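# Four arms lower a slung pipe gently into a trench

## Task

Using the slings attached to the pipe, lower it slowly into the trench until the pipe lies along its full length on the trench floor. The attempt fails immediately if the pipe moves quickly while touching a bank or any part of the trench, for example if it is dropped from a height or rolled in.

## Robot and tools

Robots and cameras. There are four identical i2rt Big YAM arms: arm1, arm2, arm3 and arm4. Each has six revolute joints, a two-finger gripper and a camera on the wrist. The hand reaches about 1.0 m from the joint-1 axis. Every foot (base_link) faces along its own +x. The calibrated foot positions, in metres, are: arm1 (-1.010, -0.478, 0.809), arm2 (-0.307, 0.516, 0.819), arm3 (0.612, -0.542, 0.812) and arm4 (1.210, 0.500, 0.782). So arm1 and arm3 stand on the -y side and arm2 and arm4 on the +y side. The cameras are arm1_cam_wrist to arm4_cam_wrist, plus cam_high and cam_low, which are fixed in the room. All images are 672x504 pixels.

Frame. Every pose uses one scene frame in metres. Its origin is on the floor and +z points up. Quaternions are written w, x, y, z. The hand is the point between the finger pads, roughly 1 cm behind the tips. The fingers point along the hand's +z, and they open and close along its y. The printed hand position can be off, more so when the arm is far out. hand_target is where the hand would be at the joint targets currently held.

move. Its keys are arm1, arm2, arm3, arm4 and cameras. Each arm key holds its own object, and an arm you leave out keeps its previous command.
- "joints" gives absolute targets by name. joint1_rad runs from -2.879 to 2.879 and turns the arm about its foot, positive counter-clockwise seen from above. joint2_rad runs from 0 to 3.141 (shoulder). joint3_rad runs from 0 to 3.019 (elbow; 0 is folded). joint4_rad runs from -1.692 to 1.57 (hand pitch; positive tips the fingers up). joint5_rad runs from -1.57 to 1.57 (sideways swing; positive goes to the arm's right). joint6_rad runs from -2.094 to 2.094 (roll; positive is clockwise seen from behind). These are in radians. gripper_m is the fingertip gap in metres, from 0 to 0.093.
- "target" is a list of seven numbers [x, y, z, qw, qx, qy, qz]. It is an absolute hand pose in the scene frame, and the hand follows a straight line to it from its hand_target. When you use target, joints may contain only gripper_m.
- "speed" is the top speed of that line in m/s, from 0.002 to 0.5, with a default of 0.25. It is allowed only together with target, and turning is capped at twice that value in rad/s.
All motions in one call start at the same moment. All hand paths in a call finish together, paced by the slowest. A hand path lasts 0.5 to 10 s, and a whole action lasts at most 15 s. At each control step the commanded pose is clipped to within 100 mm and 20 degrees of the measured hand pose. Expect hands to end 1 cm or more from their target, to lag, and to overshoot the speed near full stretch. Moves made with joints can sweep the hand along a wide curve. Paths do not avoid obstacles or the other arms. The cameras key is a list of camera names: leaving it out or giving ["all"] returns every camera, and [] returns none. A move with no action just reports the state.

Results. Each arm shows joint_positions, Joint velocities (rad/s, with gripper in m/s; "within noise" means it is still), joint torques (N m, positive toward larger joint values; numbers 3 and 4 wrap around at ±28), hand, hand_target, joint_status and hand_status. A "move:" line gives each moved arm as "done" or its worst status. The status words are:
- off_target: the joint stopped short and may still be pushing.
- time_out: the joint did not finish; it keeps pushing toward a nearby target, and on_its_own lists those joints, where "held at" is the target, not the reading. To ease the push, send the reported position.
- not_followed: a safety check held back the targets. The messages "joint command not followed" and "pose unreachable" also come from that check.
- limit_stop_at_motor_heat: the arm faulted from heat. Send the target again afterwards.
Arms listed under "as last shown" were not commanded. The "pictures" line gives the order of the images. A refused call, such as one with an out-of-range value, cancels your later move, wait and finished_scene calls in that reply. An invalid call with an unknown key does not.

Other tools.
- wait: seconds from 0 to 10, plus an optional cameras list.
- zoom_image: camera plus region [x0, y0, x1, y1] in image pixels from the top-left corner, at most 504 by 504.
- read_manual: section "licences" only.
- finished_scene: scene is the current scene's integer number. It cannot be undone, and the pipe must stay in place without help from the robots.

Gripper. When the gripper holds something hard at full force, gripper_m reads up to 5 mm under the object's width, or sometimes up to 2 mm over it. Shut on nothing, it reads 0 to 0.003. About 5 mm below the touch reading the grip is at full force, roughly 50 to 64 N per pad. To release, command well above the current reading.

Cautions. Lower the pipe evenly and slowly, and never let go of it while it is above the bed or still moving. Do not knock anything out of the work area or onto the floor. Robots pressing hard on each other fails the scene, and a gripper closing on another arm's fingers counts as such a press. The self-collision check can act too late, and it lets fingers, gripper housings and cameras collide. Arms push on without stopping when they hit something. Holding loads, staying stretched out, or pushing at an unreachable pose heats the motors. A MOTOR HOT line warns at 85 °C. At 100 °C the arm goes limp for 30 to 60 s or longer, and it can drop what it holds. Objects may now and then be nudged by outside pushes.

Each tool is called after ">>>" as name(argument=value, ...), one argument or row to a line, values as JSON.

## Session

>>> move(
)

Scene clock: 0.00 s.
Joint torques (N m): no reading
Heat: arm1: hottest joint2_rad 30 °C; arm2: hottest joint3_rad 29 °C; arm3: hottest joint2_rad 29 °C; arm4: hottest joint3_rad 29 °C.
Joint velocities: within noise
arm1.joint_positions: joint1_rad=+0.181 joint2_rad=+0.602 joint3_rad=+1.316 joint4_rad=-1.375 joint5_rad=-0.192 joint6_rad=-0.163 gripper_m=+0.09396
arm1.joint_status: not commanded
arm1.hand: x=-1.0501 y=-0.2454 z=+1.3080 quat_wxyz=(-0.278, +0.713, -0.545, -0.341) (m; scene frame)
arm1.hand_target: x=-1.0502 y=-0.2475 z=+1.3183 quat_wxyz=(-0.286, +0.710, -0.541, -0.348) (m; scene frame)
arm1.hand_status: not commanded
arm2.joint_positions: joint1_rad=-0.039 joint2_rad=+0.499 joint3_rad=+1.459 joint4_rad=-1.321 joint5_rad=-0.112 joint6_rad=+0.052 gripper_m=+0.09396
arm2.joint_status: not commanded
arm2.hand: x=-0.3042 y=+0.3551 z=+1.4198 quat_wxyz=(-0.429, -0.599, -0.556, +0.384) (m; scene frame)
arm2.hand_target: x=-0.3038 y=+0.3587 z=+1.4302 quat_wxyz=(-0.436, -0.593, -0.552, +0.392) (m; scene frame)
arm2.hand_status: not commanded
arm3.joint_positions: joint1_rad=+0.407 joint2_rad=+0.468 joint3_rad=+1.336 joint4_rad=-1.245 joint5_rad=-0.228 joint6_rad=-0.247 gripper_m=+0.09396
arm3.joint_status: not commanded
arm3.hand: x=+0.4772 y=-0.4122 z=+1.3771 quat_wxyz=(-0.254, +0.787, -0.239, -0.508) (m; scene frame)
arm3.hand_target: x=+0.4794 y=-0.4157 z=+1.3869 quat_wxyz=(-0.260, +0.782, -0.236, -0.516) (m; scene frame)
arm3.hand_status: not commanded
arm4.joint_positions: joint1_rad=+0.227 joint2_rad=+0.629 joint3_rad=+1.327 joint4_rad=-1.242 joint5_rad=-0.022 joint6_rad=+0.203 gripper_m=+0.09396
arm4.joint_status: not commanded
arm4.hand: x=+1.2851 y=+0.2546 z=+1.3092 quat_wxyz=(-0.429, -0.584, -0.645, +0.243) (m; scene frame)
arm4.hand_target: x=+1.2844 y=+0.2567 z=+1.3242 quat_wxyz=(-0.441, -0.578, -0.639, +0.250) (m; scene frame)
arm4.hand_status: not commanded
pictures: arm1_cam_wrist, arm2_cam_wrist, arm3_cam_wrist, arm4_cam_wrist, cam_high, cam_low

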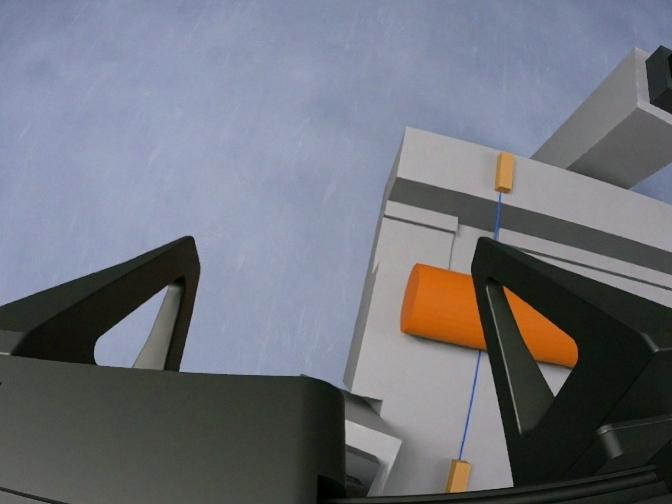

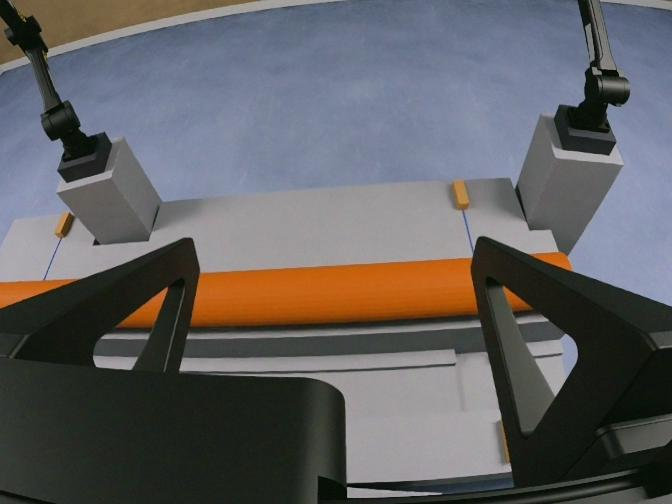

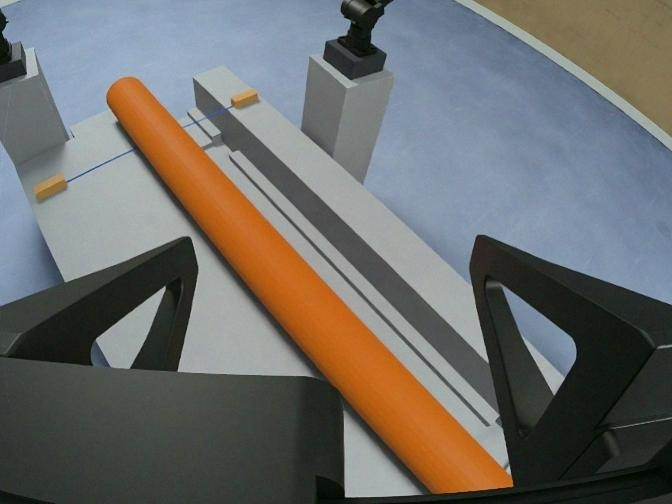

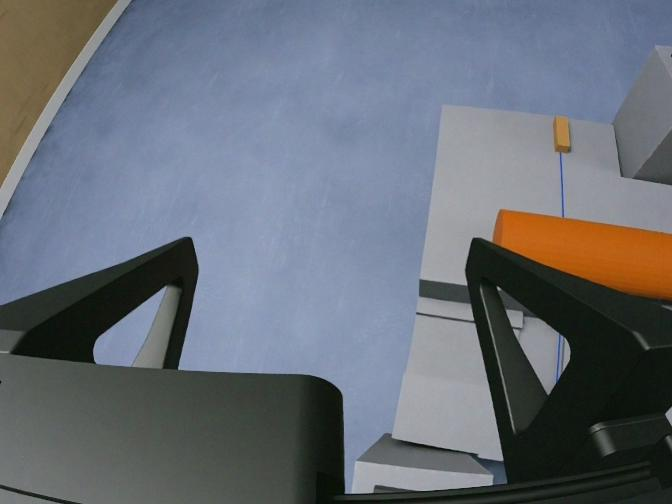

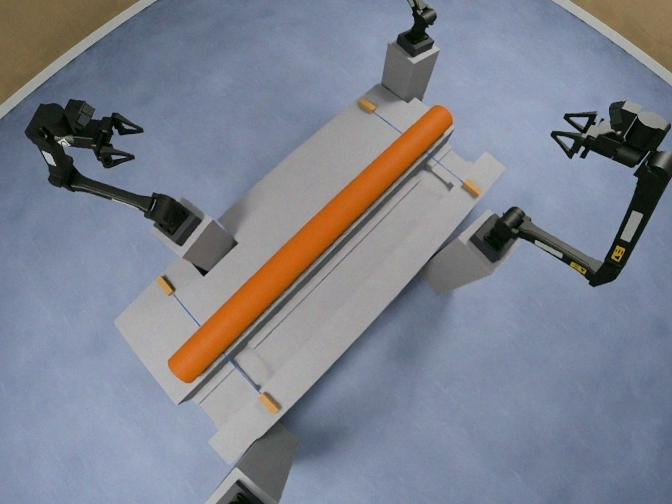

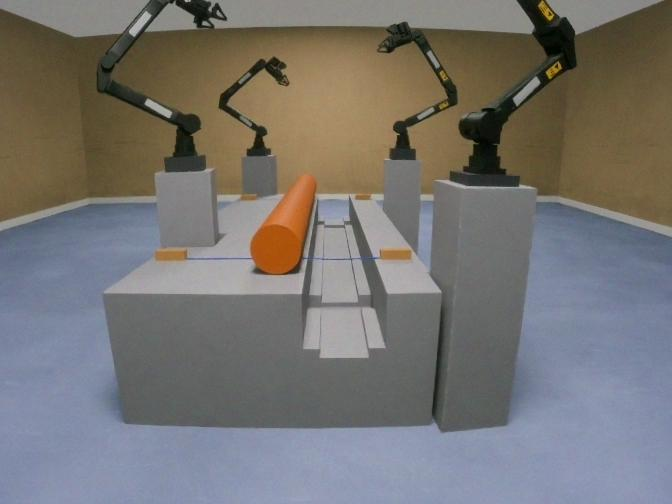

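>>> move(
  arm1={"joints": {"joint1_rad": -1.452, "joint2_rad": 2.206, "joint3_rad": 0.778, "joint4_rad": -0.142, "joint5_rad": 0, "joint6_rad": -1.632}},
  arm2={"joints": {"joint1_rad": -0.981, "joint2_rad": 2.273, "joint3_rad": 0.966, "joint4_rad": -0.264, "joint5_rad": 0, "joint6_rad": -1.042}},
  arm3={"joints": {"joint1_rad": -1.649, "joint2_rad": 2.204, "joint3_rad": 0.668, "joint4_rad": -0.035, "joint5_rad": 0, "joint6_rad": -1.485}},
  arm4={"joints": {"joint1_rad": -1.021, "joint2_rad": 2.115, "joint3_rad": 0.737, "joint4_rad": -0.192, "joint5_rad": 0, "joint6_rad": -0.955}},
)

Scene clock: 18.50 s.
Joint torques (N m): arm1=[0.32 -13.22 1.78 0.99 -0.17 -0.11] | arm2=[-0.03 -17.9 3.21 0.09 -0.2 0.07] | arm3=[1.44 -16.15 0.58 0.39 -0.31 -0.06] | arm4=[0.32 -13.92 1.58 0.69 -0.06 -0.01]
Heat: arm1: hottest joint2_rad 30 °C; arm2: hottest joint3_rad 31 °C; arm3: hottest joint2_rad 29 °C; arm4: hottest joint3_rad 32 °C.
move: arm1 done; arm2 done; arm3 done; arm4 done
Joint velocities: within noise
arm1.joint_positions: joint1_rad=-1.457 joint2_rad=+2.194 joint3_rad=+0.775 joint4_rad=-0.154 joint5_rad=+0.001 joint6_rad=-1.622 gripper_m=+0.09397
arm1.joint_status: all done
arm1.hand: x=-0.6525 y=-0.5037 z=+0.5889 quat_wxyz=(-0.001, +0.703, -0.712, +0.008) (m; scene frame)
arm1.hand_target: x=-0.6520 y=-0.5019 z=+0.5850 quat_wxyz=(-0.002, +0.708, -0.706, +0.008) (m; scene frame)
arm1.hand_status: not commanded
arm2.joint_positions: joint1_rad=-0.989 joint2_rad=+2.287 joint3_rad=+0.962 joint4_rad=-0.279 joint5_rad=+0.001 joint6_rad=-1.036 gripper_m=+0.09397
arm2.joint_status: all done
arm2.hand: x=-0.6601 y=+0.3103 z=+0.5788 quat_wxyz=(-0.009, -0.712, -0.702, -0.010) (m; scene frame)
arm2.hand_target: x=-0.6683 y=+0.3018 z=+0.5847 quat_wxyz=(-0.005, -0.707, -0.707, +0.006) (m; scene frame)
arm2.hand_status: not commanded
arm3.joint_positions: joint1_rad=-1.653 joint2_rad=+2.203 joint3_rad=+0.666 joint4_rad=-0.044 joint5_rad=+0.002 joint6_rad=-1.478 gripper_m=+0.09397
arm3.joint_status: all done
arm3.hand: x=+0.9222 y=-0.5151 z=+0.5813 quat_wxyz=(+0.000, +0.704, -0.711, -0.005) (m; scene frame)
arm3.hand_target: x=+0.9252 y=-0.5135 z=+0.5811 quat_wxyz=(-0.004, +0.707, -0.707, -0.003) (m; scene frame)
arm3.hand_status: not commanded
arm4.joint_positions: joint1_rad=-1.022 joint2_rad=+2.125 joint3_rad=+0.736 joint4_rad=-0.206 joint5_rad=+0.002 joint6_rad=-0.941 gripper_m=+0.09396
arm4.joint_status: all done
arm4.hand: x=+0.9308 y=+0.3025 z=+0.5764 quat_wxyz=(-0.003, -0.712, -0.702, -0.013) (m; scene frame)
arm4.hand_target: x=+0.9253 y=+0.2978 z=+0.5797 quat_wxyz=(-0.002, -0.707, -0.707, +0.000) (m; scene frame)
arm4.hand_status: not commanded
pictures: arm1_cam_wrist, arm2_cam_wrist, arm3_cam_wrist, arm4_cam_wrist, cam_high, cam_low

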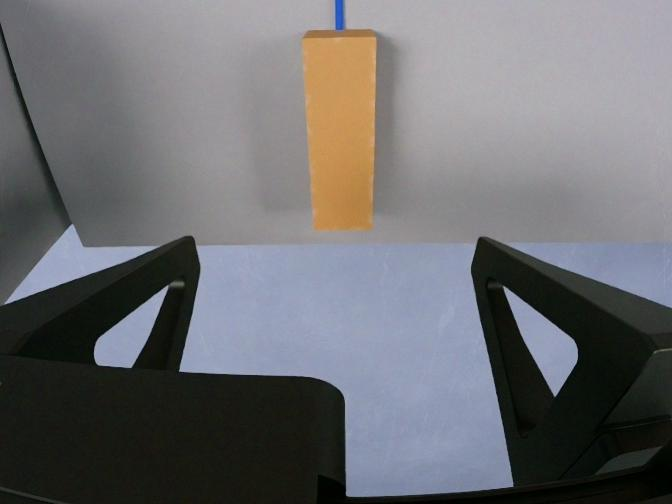

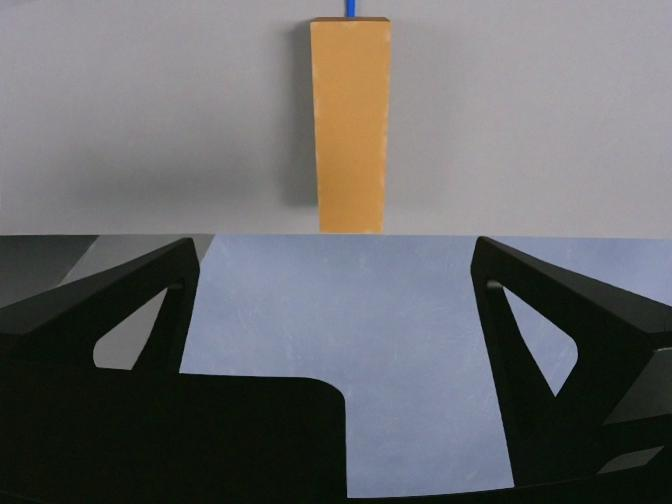

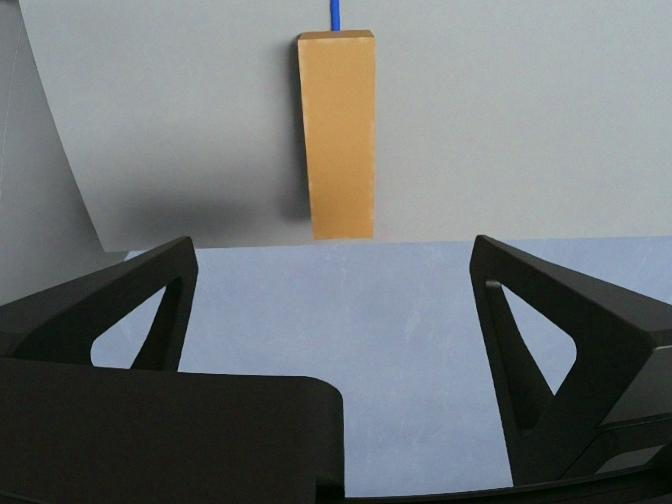

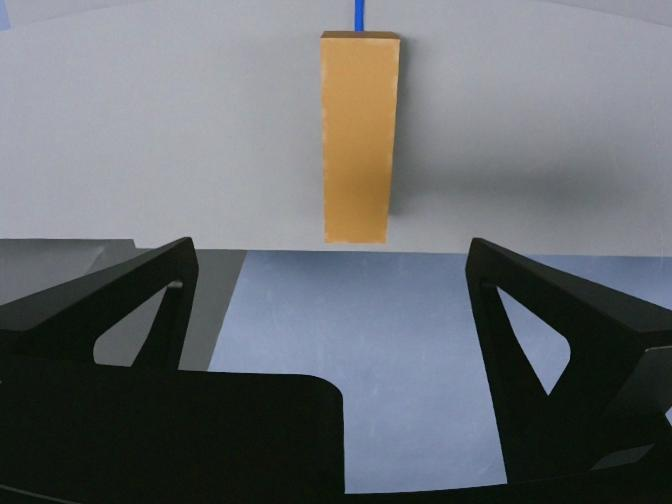

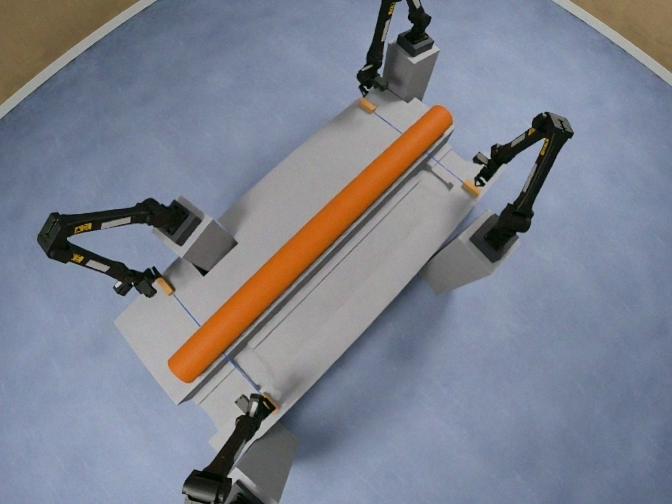

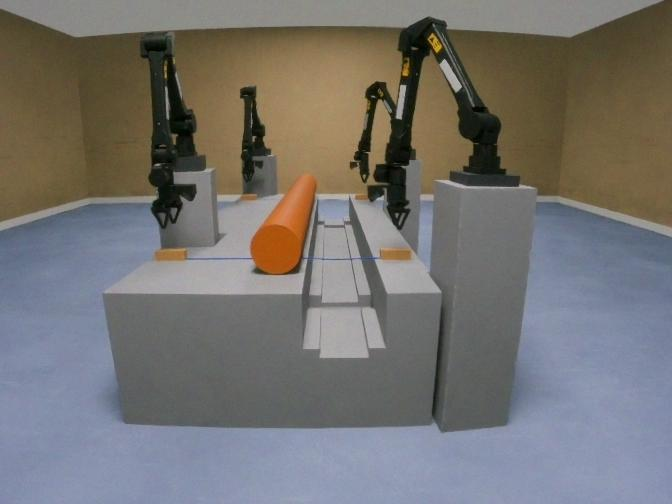

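>>> move(
  arm1={"target": [-0.647, -0.493, 0.461, 0, 0.7071, -0.7071, 0], "speed": 0.15},
  arm2={"target": [-0.677, 0.288, 0.469, 0, 0.7071, 0.7071, 0], "speed": 0.15},
  arm3={"target": [0.924, -0.503, 0.466, 0, 0.7071, -0.7071, 0], "speed": 0.15},
  arm4={"target": [0.911, 0.289, 0.469, 0, 0.7071, 0.7071, 0], "speed": 0.15},
  cameras=["arm1_cam_wrist", "arm2_cam_wrist", "arm3_cam_wrist", "arm4_cam_wrist"],
)

>>> move(
  arm1={"joints": {"gripper_m": 0.02}},
  arm2={"joints": {"gripper_m": 0.02}},
  arm3={"joints": {"gripper_m": 0.02}},
  arm4={"joints": {"gripper_m": 0.02}},
  cameras=["arm1_cam_wrist", "arm2_cam_wrist", "arm3_cam_wrist", "arm4_cam_wrist"],
)

Scene clock: 31.20 s.
Joint torques (N m): arm1=[0.91 -14.56 0.44 0.95 -0.25 0.1] | arm2=[0.56 -18.14 2.69 0.05 -0.07 0.24] | arm3=[1.9 -16.97 -0.94 0.39 -0.1 0.1] | arm4=[0.26 -15.09 0.59 0.68 0.1 -0.01]
Heat: arm1: hottest joint2_rad 30 °C; arm2: hottest joint2_rad 31 °C; arm3: hottest joint2_rad 29 °C; arm4: hottest joint3_rad 31 °C.
move: arm1 done; arm2 off_target; arm3 done; arm4 done
Joint velocities: within noise
arm1.joint_positions: joint1_rad=-1.437 joint2_rad=+2.557 joint3_rad=+0.960 joint4_rad=+0.016 joint5_rad=-0.007 joint6_rad=-1.616 gripper_m=+0.09397
arm1.joint_status: not commanded
arm1.hand: x=-0.6429 y=-0.4966 z=+0.4692 quat_wxyz=(-0.001, +0.708, -0.707, +0.002) (m; scene frame)
arm1.hand_target: x=-0.6472 y=-0.4931 z=+0.4613 quat_wxyz=(+0.000, +0.707, -0.707, +0.000) (m; scene frame)
arm1.hand_status: done (0.010 m and 0.3 deg from the pose sent, 0.128 m and 1.2 deg at the start)
arm2.joint_positions: joint1_rad=-0.976 joint2_rad=+2.595 joint3_rad=+1.151 joint4_rad=-0.163 joint5_rad=+0.011 joint6_rad=-1.030 gripper_m=+0.09397
arm2.joint_status: not commanded
arm2.hand: x=-0.6702 y=+0.2985 z=+0.4683 quat_wxyz=(-0.004, -0.709, -0.705, -0.012) (m; scene frame)
arm2.hand_target: x=-0.6769 y=+0.2881 z=+0.4693 quat_wxyz=(+0.000, -0.707, -0.707, +0.000) (m; scene frame)
arm2.hand_status: off_target (0.013 m and 1.6 deg from the pose sent, 0.113 m and 1.7 deg at the start)
arm3.joint_positions: joint1_rad=-1.624 joint2_rad=+2.568 joint3_rad=+0.837 joint4_rad=+0.155 joint5_rad=+0.006 joint6_rad=-1.456 gripper_m=+0.09397
arm3.joint_status: not commanded
arm3.hand: x=+0.9256 y=-0.5054 z=+0.4693 quat_wxyz=(+0.000, +0.706, -0.708, -0.002) (m; scene frame)
arm3.hand_target: x=+0.9238 y=-0.5031 z=+0.4660 quat_wxyz=(+0.000, +0.707, -0.707, +0.000) (m; scene frame)
arm3.hand_status: done (0.004 m and 0.2 deg from the pose sent, 0.116 m and 0.8 deg at the start)
arm4.joint_positions: joint1_rad=-1.022 joint2_rad=+2.464 joint3_rad=+0.904 joint4_rad=-0.029 joint5_rad=+0.003 joint6_rad=-0.942 gripper_m=+0.09396
arm4.joint_status: not commanded
arm4.hand: x=+0.9175 y=+0.2926 z=+0.4685 quat_wxyz=(-0.003, -0.712, -0.702, -0.010) (m; scene frame)
arm4.hand_target: x=+0.9111 y=+0.2889 z=+0.4691 quat_wxyz=(+0.000, -0.707, -0.707, +0.000) (m; scene frame)
arm4.hand_status: done (0.007 m and 1.4 deg from the pose sent, 0.110 m and 1.7 deg at the start)
pictures: arm1_cam_wrist, arm2_cam_wrist, arm3_cam_wrist, arm4_cam_wrist

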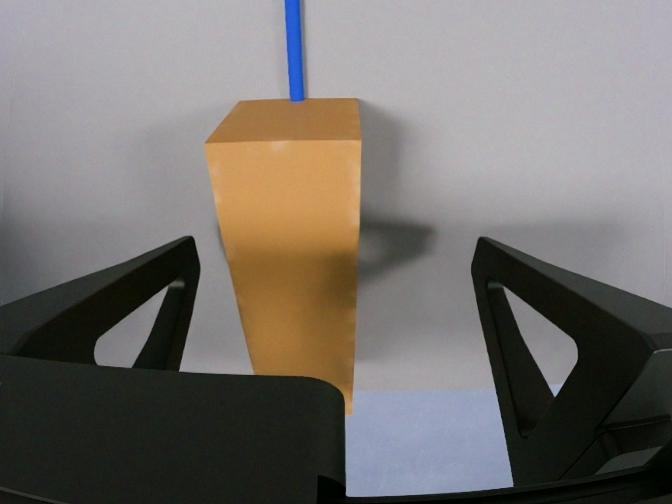

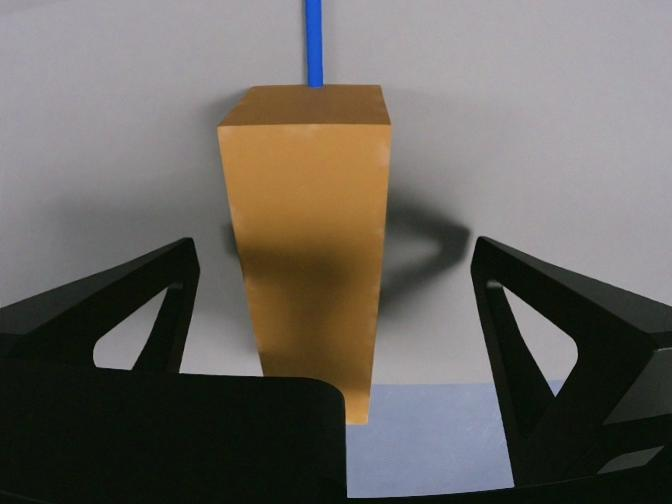

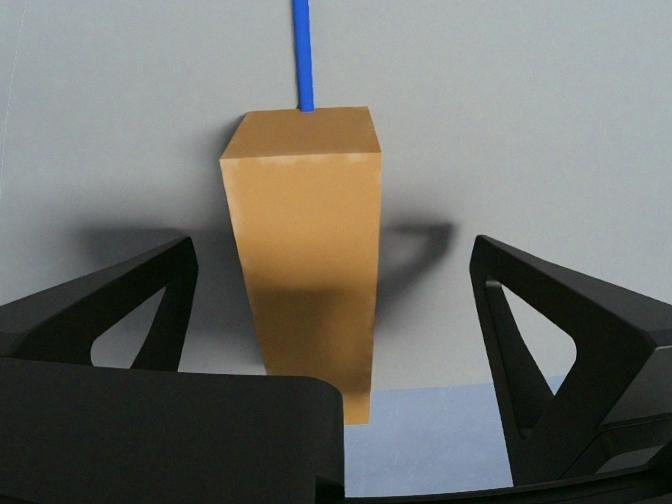

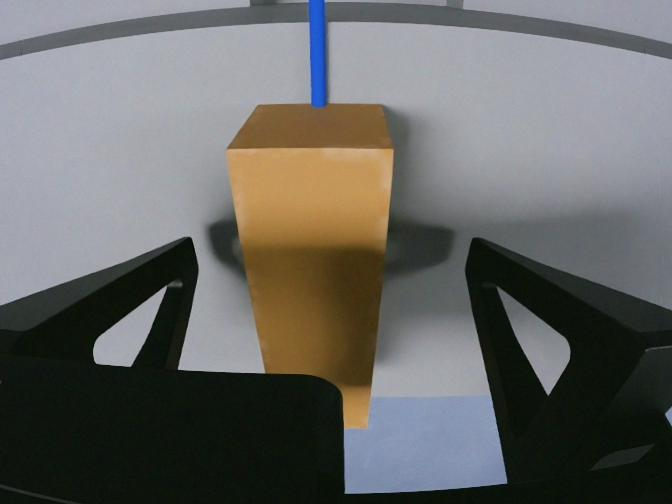

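Scene clock: 31.87 s.
Joint torques (N m): arm1=[1.14 -14.1 0.34 0.98 -0.2 0.11] | arm2=[0.44 -18.2 2.66 0.02 -0.08 0.21] | arm3=[2.02 -17.08 -0.91 0.44 -0.11 0.09] | arm4=[0.32 -15.09 0.64 0.62 0.09 0]
Heat: arm1: hottest joint2_rad 30 °C; arm2: hottest joint2_rad 31 °C; arm3: hottest joint2_rad 29 °C; arm4: hottest joint3_rad 31 °C.
move: arm1 off_target; arm2 off_target; arm3 off_target; arm4 off_target
Joint velocities: within noise
arm1.joint_positions: joint1_rad=-1.436 joint2_rad=+2.557 joint3_rad=+0.960 joint4_rad=+0.017 joint5_rad=-0.007 joint6_rad=-1.615 gripper_m=+0.03395
arm1.joint_status: gripper_m off_target (ended at +0.03398, target +0.02000)
arm1.hand: x=-0.6428 y=-0.4964 z=+0.4692 quat_wxyz=(-0.001, +0.707, -0.707, +0.003) (m; scene frame)
arm1.hand_target: x=-0.6472 y=-0.4930 z=+0.4613 quat_wxyz=(+0.000, +0.707, -0.707, +0.000) (m; scene frame)
arm1.hand_status: not commanded
arm2.joint_positions: joint1_rad=-0.975 joint2_rad=+2.595 joint3_rad=+1.153 joint4_rad=-0.163 joint5_rad=+0.012 joint6_rad=-1.030 gripper_m=+0.03441
arm2.joint_status: gripper_m off_target (ended at +0.03444, target +0.02000)
arm2.hand: x=-0.6709 y=+0.2976 z=+0.4684 quat_wxyz=(-0.004, -0.709, -0.705, -0.012) (m; scene frame)
arm2.hand_target: x=-0.6770 y=+0.2880 z=+0.4693 quat_wxyz=(+0.000, -0.707, -0.707, +0.000) (m; scene frame)
arm2.hand_status: not commanded
arm3.joint_positions: joint1_rad=-1.624 joint2_rad=+2.568 joint3_rad=+0.837 joint4_rad=+0.155 joint5_rad=+0.007 joint6_rad=-1.455 gripper_m=+0.03464
arm3.joint_status: gripper_m off_target (ended at +0.03466, target +0.02000)
arm3.hand: x=+0.9257 y=-0.5054 z=+0.4693 quat_wxyz=(-0.001, +0.706, -0.708, -0.001) (m; scene frame)
arm3.hand_target: x=+0.9239 y=-0.5031 z=+0.4660 quat_wxyz=(+0.000, +0.707, -0.707, +0.000) (m; scene frame)
arm3.hand_status: not commanded
arm4.joint_positions: joint1_rad=-1.022 joint2_rad=+2.464 joint3_rad=+0.904 joint4_rad=-0.028 joint5_rad=+0.003 joint6_rad=-0.944 gripper_m=+0.03475
arm4.joint_status: gripper_m off_target (ended at +0.03478, target +0.02000)
arm4.hand: x=+0.9173 y=+0.2925 z=+0.4685 quat_wxyz=(-0.003, -0.711, -0.703, -0.010) (m; scene frame)
arm4.hand_target: x=+0.9111 y=+0.2890 z=+0.4691 quat_wxyz=(+0.000, -0.707, -0.707, +0.000) (m; scene frame)
arm4.hand_status: not commanded
pictures: arm1_cam_wrist, arm2_cam_wrist, arm3_cam_wrist, arm4_cam_wrist

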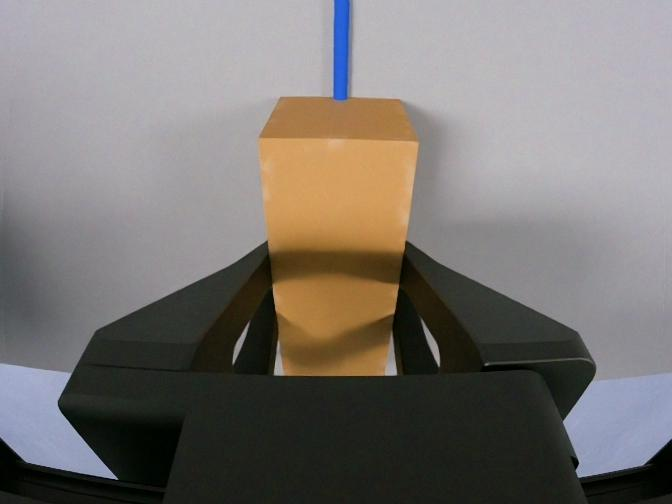

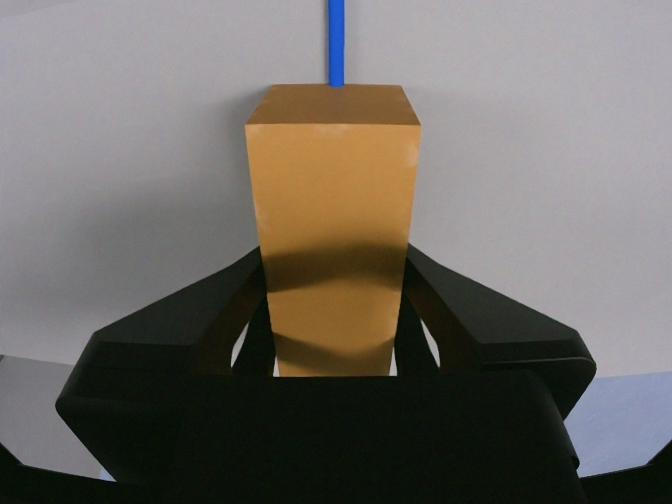

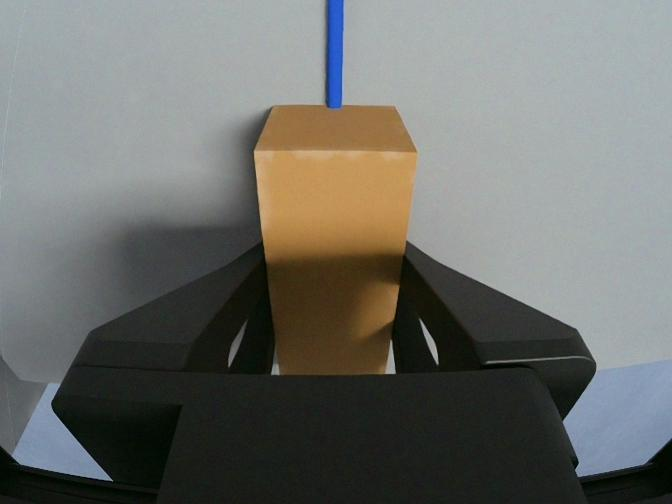

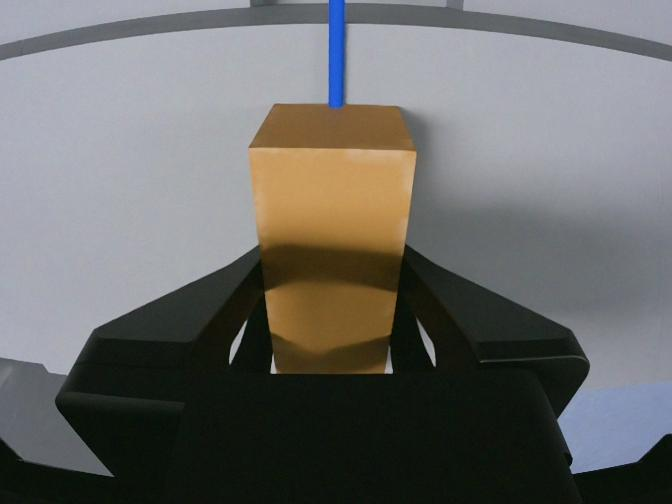

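>>> move(
  arm1={"target": [-0.635, -0.315, 0.745, 0, 0.7071, -0.7071, 0], "speed": 0.2},
  arm2={"target": [-0.678, 0.085, 0.755, 0, 0.7071, 0.7071, 0], "speed": 0.2},
  arm3={"target": [0.932, -0.315, 0.745, 0, 0.7071, -0.7071, 0], "speed": 0.2},
  arm4={"target": [0.905, 0.085, 0.757, 0, 0.7071, 0.7071, 0], "speed": 0.2},
  cameras=["cam_low"],
)

>>> move(
  arm1={"target": [-0.627, -0.277, 0.83, 0, 0.7071, -0.7071, 0], "speed": 0.05},
  arm2={"target": [-0.686, 0.045, 0.862, 0, 0.7071, 0.7071, 0], "speed": 0.05},
  arm3={"target": [0.942, -0.277, 0.83, 0, 0.7071, -0.7071, 0], "speed": 0.05},
  arm4={"target": [0.899, 0.043, 0.865, 0, 0.7071, 0.7071, 0], "speed": 0.05},
  cameras=["cam_low", "cam_high"],
)

>>> zoom_image(
  camera="cam_low",
  region=[140, 120, 460, 360],
)

Scene clock: 58.20 s.
Joint torques (N m): arm1=[0.44 -14.97 7.35 0.14 -0.07 0.11] | arm2=[-0.15 -21.42 11.04 -0.98 -0.15 0.24] | arm3=[1.38 -16.67 6.42 -0.4 -0.25 0.08] | arm4=[0.73 -18.9 8.92 -0.34 0.08 0.31]
Heat: arm1: hottest joint2_rad 32 °C; arm2: hottest joint2_rad 34 °C; arm3: hottest joint2_rad 30 °C; arm4: hottest joint3_rad 30 °C.
move: arm1 off_target; arm2 off_target; arm3 off_target; arm4 off_target
Joint velocities: within noise
arm1.joint_positions: joint1_rad=-0.987 joint2_rad=+1.819 joint3_rad=+0.867 joint4_rad=-0.649 joint5_rad=-0.014 joint6_rad=-1.174 gripper_m=+0.03395
arm1.joint_status: not commanded
arm1.hand: x=-0.6473 y=-0.3212 z=+0.7363 quat_wxyz=(+0.010, +0.710, -0.704, -0.004) (m; scene frame)
arm1.hand_target: x=-0.6353 y=-0.3151 z=+0.7451 quat_wxyz=(+0.000, +0.707, -0.707, +0.000) (m; scene frame)
arm1.hand_status: off_target (0.016 m and 1.3 deg from the pose sent, 0.330 m and 0.3 deg at the start)
arm2.joint_positions: joint1_rad=-0.653 joint2_rad=+2.133 joint3_rad=+1.385 joint4_rad=-0.878 joint5_rad=+0.010 joint6_rad=-0.716 gripper_m=+0.03441
arm2.joint_status: not commanded
arm2.hand: x=-0.6674 y=+0.1023 z=+0.7365 quat_wxyz=(+0.001, -0.706, -0.708, -0.020) (m; scene frame)
arm2.hand_target: x=-0.6774 y=+0.0855 z=+0.7553 quat_wxyz=(+0.000, -0.707, -0.707, +0.000) (m; scene frame)
arm2.hand_status: off_target (0.027 m and 2.3 deg from the pose sent, 0.357 m and 1.5 deg at the start)
arm3.joint_positions: joint1_rad=-1.118 joint2_rad=+1.793 joint3_rad=+0.823 joint4_rad=-0.625 joint5_rad=+0.007 joint6_rad=-0.958 gripper_m=+0.03464
arm3.joint_status: not commanded
arm3.hand: x=+0.9239 y=-0.3221 z=+0.7390 quat_wxyz=(+0.008, +0.709, -0.705, -0.001) (m; scene frame)
arm3.hand_target: x=+0.9319 y=-0.3151 z=+0.7451 quat_wxyz=(+0.000, +0.707, -0.707, +0.000) (m; scene frame)
arm3.hand_status: off_target (0.012 m and 1.0 deg from the pose sent, 0.335 m and 0.2 deg at the start)
arm4.joint_positions: joint1_rad=-0.703 joint2_rad=+1.947 joint3_rad=+1.203 joint4_rad=-0.875 joint5_rad=+0.003 joint6_rad=-0.646 gripper_m=+0.03476
arm4.joint_status: not commanded
arm4.hand: x=+0.9156 y=+0.1036 z=+0.7354 quat_wxyz=(+0.002, -0.704, -0.710, -0.024) (m; scene frame)
arm4.hand_target: x=+0.9054 y=+0.0856 z=+0.7573 quat_wxyz=(+0.000, -0.707, -0.707, +0.000) (m; scene frame)
arm4.hand_status: off_target (0.030 m and 2.8 deg from the pose sent, 0.356 m and 1.3 deg at the start)
pictures: cam_low

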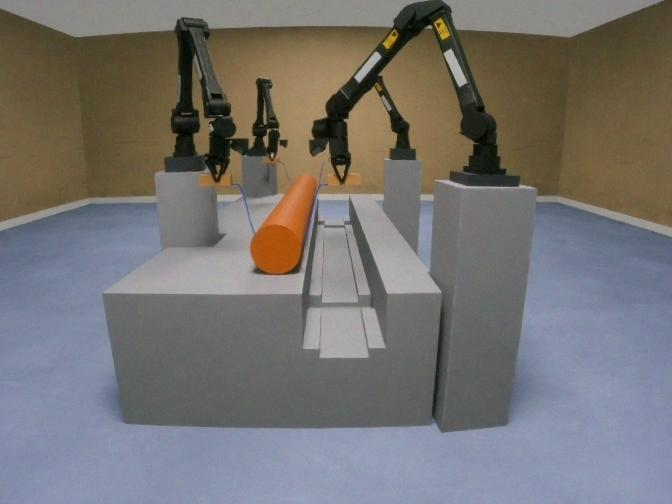

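Scene clock: 61.10 s.
Joint torques (N m): arm1=[-1.79 -21.42 11.02 -1.26 0 -0.01] | arm2=[-0.15 -28.22 16.49 -2.07 -0.25 0.1] | arm3=[0.91 -25.35 10.09 -1.59 -0.24 -0.04] | arm4=[0.32 -25.82 14.05 -1.98 0.04 0.17]
Heat: arm1: hottest joint2_rad 32 °C; arm2: hottest joint2_rad 34 °C; arm3: hottest joint2_rad 30 °C; arm4: hottest joint3_rad 31 °C.
move: arm1 off_target; arm2 off_target; arm3 off_target; arm4 off_target
Joint velocities: within noise
arm1.joint_positions: joint1_rad=-0.904 joint2_rad=+1.773 joint3_rad=+0.943 joint4_rad=-0.863 joint5_rad=-0.015 joint6_rad=-1.088 gripper_m=+0.03396
arm1.joint_status: not commanded
arm1.hand: x=-0.6646 y=-0.2925 z=+0.7740 quat_wxyz=(+0.054, +0.708, -0.704, -0.017) (m; scene frame)
arm1.hand_target: x=-0.6301 y=-0.2785 z=+0.8282 quat_wxyz=(+0.000, +0.707, -0.707, +0.000) (m; scene frame)
arm1.hand_status: off_target (0.069 m and 6.5 deg from the pose sent, 0.106 m and 1.3 deg at the start)
arm2.joint_positions: joint1_rad=-0.617 joint2_rad=+2.120 joint3_rad=+1.526 joint4_rad=-1.123 joint5_rad=+0.012 joint6_rad=-0.670 gripper_m=+0.03441
arm2.joint_status: not commanded
arm2.hand: x=-0.6592 y=+0.0826 z=+0.7884 quat_wxyz=(+0.009, -0.708, -0.703, -0.065) (m; scene frame)
arm2.hand_target: x=-0.6822 y=+0.0499 z=+0.8622 quat_wxyz=(+0.000, -0.707, -0.707, +0.001) (m; scene frame)
arm2.hand_status: off_target (0.087 m and 7.6 deg from the pose sent, 0.139 m and 2.3 deg at the start)
arm3.joint_positions: joint1_rad=-1.052 joint2_rad=+1.763 joint3_rad=+0.923 joint4_rad=-0.860 joint5_rad=+0.007 joint6_rad=-0.886 gripper_m=+0.03464
arm3.joint_status: not commanded
arm3.hand: x=+0.9107 y=-0.3008 z=+0.7761 quat_wxyz=(+0.061, +0.706, -0.706, -0.005) (m; scene frame)
arm3.hand_target: x=+0.9397 y=-0.2790 z=+0.8283 quat_wxyz=(+0.000, +0.707, -0.707, +0.000) (m; scene frame)
arm3.hand_status: off_target (0.067 m and 7.0 deg from the pose sent, 0.103 m and 1.0 deg at the start)
arm4.joint_positions: joint1_rad=-0.660 joint2_rad=+1.942 joint3_rad=+1.358 joint4_rad=-1.120 joint5_rad=+0.005 joint6_rad=-0.596 gripper_m=+0.03476
arm4.joint_status: not commanded
arm4.hand: x=+0.9238 y=+0.0792 z=+0.7862 quat_wxyz=(+0.013, -0.705, -0.707, -0.066) (m; scene frame)
arm4.hand_target: x=+0.9028 y=+0.0484 z=+0.8639 quat_wxyz=(+0.000, -0.707, -0.707, +0.001) (m; scene frame)
arm4.hand_status: off_target (0.090 m and 7.7 deg from the pose sent, 0.144 m and 2.9 deg at the start)
pictures: cam_high, cam_low

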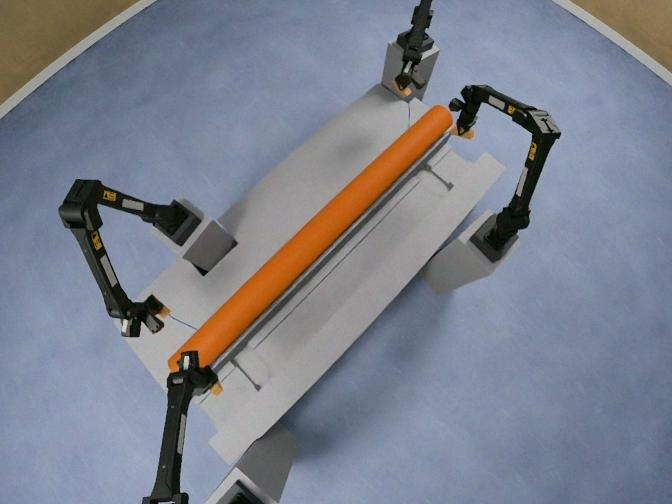

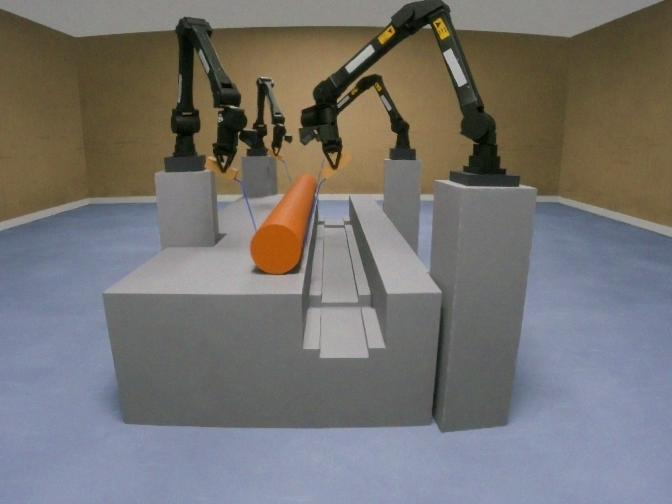

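Scaled by 1.575.

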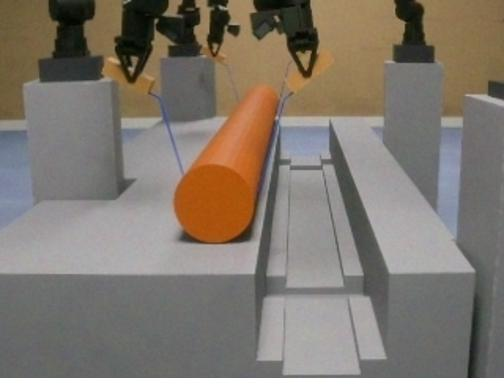

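>>> move(
  arm1={"target": [-0.625, -0.275, 0.872, 0, 0.7071, -0.7071, 0], "speed": 0.04},
  arm2={"joints": {"joint2_rad": 1.99, "joint3_rad": 1.71, "joint4_rad": -1.25}},
  arm3={"target": [0.943, -0.275, 0.872, 0, 0.7071, -0.7071, 0], "speed": 0.04},
  arm4={"joints": {"joint2_rad": 1.836, "joint3_rad": 1.565, "joint4_rad": -1.26}},
  cameras=["cam_low", "cam_high"],
)

>>> zoom_image(
  camera="cam_low",
  region=[140, 120, 460, 360],
)

Scene clock: 71.63 s.
Joint torques (N m): arm1=[-0.97 -21.71 12.55 -1.28 0.06 -0.09] | arm2=[-0.67 -33.38 17.28 -2.35 -0.22 0.06] | arm3=[0.79 -24.88 11.41 -1.4 -0.2 -0.04] | arm4=[0.32 -28.57 14.84 -1.43 0 0.15]
Heat: arm1: hottest joint3_rad 34 °C; arm2: hottest joint2_rad 35 °C; arm3: hottest joint2_rad 31 °C; arm4: hottest joint3_rad 34 °C.
move: arm1 off_target; arm2 time_out; arm3 off_target; arm4 time_out
Joint velocities: within noise
arm1.joint_positions: joint1_rad=-0.902 joint2_rad=+1.713 joint3_rad=+0.984 joint4_rad=-0.981 joint5_rad=-0.017 joint6_rad=-1.086 gripper_m=+0.03396
arm1.joint_status: not commanded
arm1.hand: x=-0.6643 y=-0.2907 z=+0.8098 quat_wxyz=(+0.062, +0.707, -0.704, -0.020) (m; scene frame)
arm1.hand_target: x=-0.6290 y=-0.2770 z=+0.8703 quat_wxyz=(+0.000, +0.707, -0.707, +0.001) (m; scene frame)
arm1.hand_status: off_target (0.075 m and 7.5 deg from the pose sent, 0.107 m and 6.5 deg at the start)
arm2.joint_positions: joint1_rad=-0.612 joint2_rad=+2.117 joint3_rad=+1.612 joint4_rad=-1.207 joint5_rad=+0.011 joint6_rad=-0.668 gripper_m=+0.03441
arm2.joint_status: joint3_rad time_out (moved +0.086 of +0.184); the others done
arm2.on_its_own: joint3_rad reads +1.612 and still pushes toward +1.710 since a time_out
arm2.hand: x=-0.6680 y=+0.0670 z=+0.8184 quat_wxyz=(+0.008, -0.707, -0.704, -0.063) (m; scene frame)
arm2.hand_target: x=-0.6920 y=+0.0383 z=+0.9258 quat_wxyz=(-0.003, -0.707, -0.707, +0.027) (m; scene frame)
arm2.hand_status: not commanded
arm3.joint_positions: joint1_rad=-1.048 joint2_rad=+1.697 joint3_rad=+0.964 joint4_rad=-0.982 joint5_rad=+0.006 joint6_rad=-0.882 gripper_m=+0.03464
arm3.joint_status: not commanded
arm3.hand: x=+0.9106 y=-0.2991 z=+0.8140 quat_wxyz=(+0.068, +0.706, -0.705, -0.006) (m; scene frame)
arm3.hand_target: x=+0.9400 y=-0.2775 z=+0.8706 quat_wxyz=(+0.000, +0.707, -0.707, +0.000) (m; scene frame)
arm3.hand_status: off_target (0.071 m and 7.8 deg from the pose sent, 0.104 m and 7.0 deg at the start)
arm4.joint_positions: joint1_rad=-0.659 joint2_rad=+1.948 joint3_rad=+1.461 joint4_rad=-1.219 joint5_rad=+0.006 joint6_rad=-0.595 gripper_m=+0.03476
arm4.joint_status: joint3_rad time_out (moved +0.103 of +0.207); the others done
arm4.on_its_own: joint3_rad reads +1.461 and still pushes toward +1.565 since a time_out
arm4.hand: x=+0.9126 y=+0.0621 z=+0.8169 quat_wxyz=(+0.013, -0.705, -0.706, -0.066) (m; scene frame)
arm4.hand_target: x=+0.8921 y=+0.0331 z=+0.9120 quat_wxyz=(-0.004, -0.707, -0.707, +0.019) (m; scene frame)
arm4.hand_status: not commanded
pictures: cam_high, cam_low

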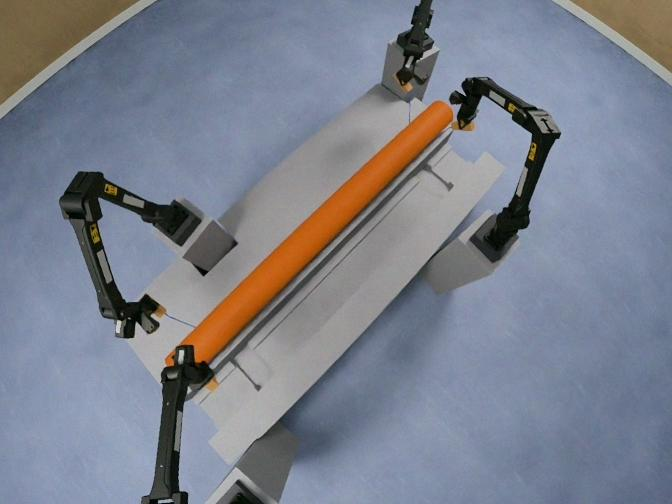

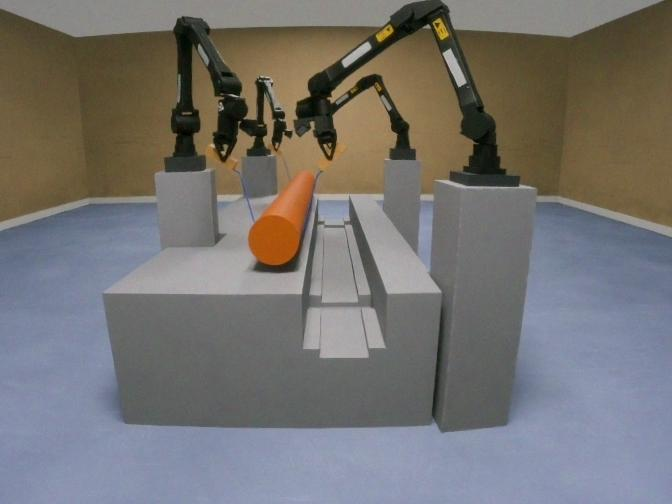

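Scaled by 1.575.

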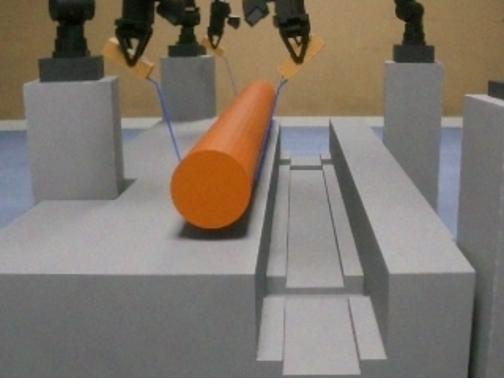

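>>> move(
  arm1={"target": [-0.620, -0.030, 0.905, 0, 0.7071, -0.7071, 0], "speed": 0.06},
  arm2={"target": [-0.690, 0.253, 0.900, 0, 0.7071, 0.7071, 0], "speed": 0.06},
  arm3={"target": [0.942, -0.030, 0.915, 0, 0.7071, -0.7071, 0], "speed": 0.06},
  arm4={"target": [0.895, 0.251, 0.895, 0, 0.7071, 0.7071, 0], "speed": 0.06},
  cameras=["cam_low", "cam_high"],
)

>>> zoom_image(
  camera="cam_low",
  region=[140, 120, 460, 360],
)

Scene clock: 83.30 s.
Joint torques (N m): arm1=[-1.2 -25.58 15.92 -1.2 -0.05 0] | arm2=[-2.37 -25.35 11.08 -1.14 -0.24 -0.08] | arm3=[1.03 -33.44 14.49 -1.58 -0.3 0] | arm4=[-1.03 -21.6 9.51 -0.49 -0.03 -0.12]
Heat: arm1: hottest joint3_rad 37 °C; arm2: hottest joint3_rad 37 °C; arm3: hottest joint2_rad 32 °C; arm4: hottest joint3_rad 37 °C.
move: arm1 off_target; arm2 off_target; arm3 off_target; arm4 off_target
Joint velocities: within noise
arm1.joint_positions: joint1_rad=-0.535 joint2_rad=+2.011 joint3_rad=+1.518 joint4_rad=-1.218 joint5_rad=-0.017 joint6_rad=-0.724 gripper_m=+0.03396
arm1.joint_status: not commanded
arm1.hand: x=-0.6550 y=-0.0627 z=+0.8297 quat_wxyz=(+0.069, +0.709, -0.702, +0.004) (m; scene frame)
arm1.hand_target: x=-0.6250 y=-0.0358 z=+0.9055 quat_wxyz=(-0.001, +0.707, -0.707, +0.000) (m; scene frame)
arm1.hand_status: off_target (0.089 m and 7.9 deg from the pose sent, 0.281 m and 7.5 deg at the start)
arm2.joint_positions: joint1_rad=-0.875 joint2_rad=+1.785 joint3_rad=+1.148 joint4_rad=-1.076 joint5_rad=+0.018 joint6_rad=-0.941 gripper_m=+0.03441
arm2.joint_status: not commanded
arm2.hand: x=-0.6642 y=+0.2581 z=+0.8400 quat_wxyz=(-0.007, -0.703, -0.708, -0.065) (m; scene frame)
arm2.hand_target: x=-0.6875 y=+0.2545 z=+0.8975 quat_wxyz=(+0.001, -0.707, -0.707, +0.000) (m; scene frame)
arm2.hand_status: off_target (0.066 m and 7.5 deg from the pose sent, 0.204 m and 7.3 deg at the start; pose on its path clipped on 35 of 159 steps)
arm3.joint_positions: joint1_rad=-0.734 joint2_rad=+2.076 joint3_rad=+1.613 joint4_rad=-1.269 joint5_rad=+0.006 joint6_rad=-0.571 gripper_m=+0.03464
arm3.joint_status: not commanded
arm3.hand: x=+0.9184 y=-0.0657 z=+0.8335 quat_wxyz=(+0.073, +0.706, -0.704, +0.018) (m; scene frame)
arm3.hand_target: x=+0.9379 y=-0.0362 z=+0.9149 quat_wxyz=(-0.001, +0.707, -0.707, +0.000) (m; scene frame)
arm3.hand_status: off_target (0.092 m and 8.6 deg from the pose sent, 0.289 m and 7.8 deg at the start)
arm4.joint_positions: joint1_rad=-0.943 joint2_rad=+1.576 joint3_rad=+1.002 joint4_rad=-1.132 joint5_rad=+0.009 joint6_rad=-0.872 gripper_m=+0.03476
arm4.joint_status: not commanded
arm4.hand: x=+0.9164 y=+0.2588 z=+0.8391 quat_wxyz=(-0.004, -0.707, -0.704, -0.068) (m; scene frame)
arm4.hand_target: x=+0.8972 y=+0.2524 z=+0.8924 quat_wxyz=(+0.002, -0.707, -0.707, +0.000) (m; scene frame)
arm4.hand_status: off_target (0.060 m and 7.9 deg from the pose sent, 0.205 m and 7.8 deg at the start; pose on its path clipped on 2 of 159 steps)
pictures: cam_high, cam_low

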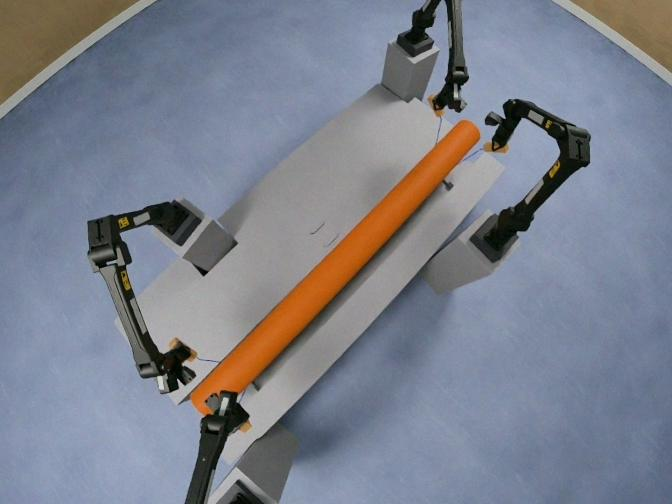

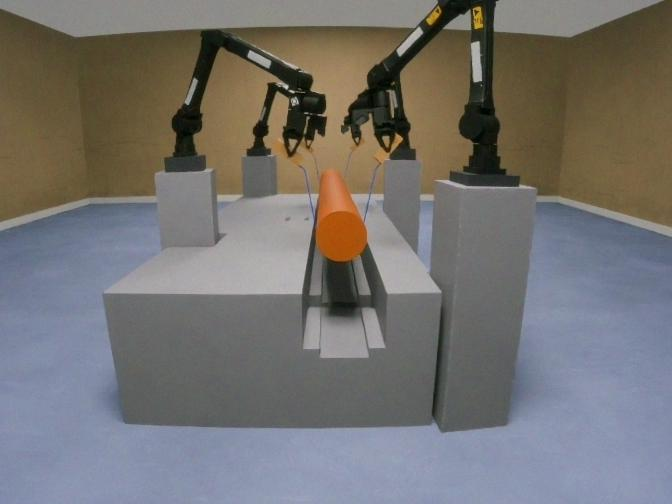

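Scaled by 1.575.

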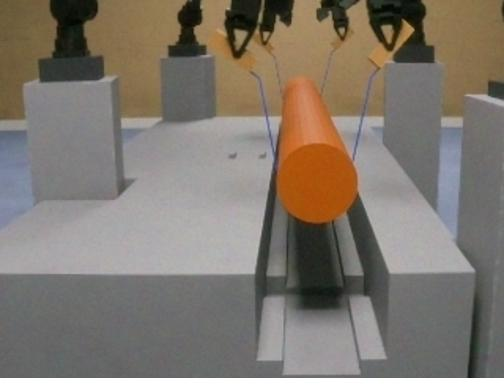

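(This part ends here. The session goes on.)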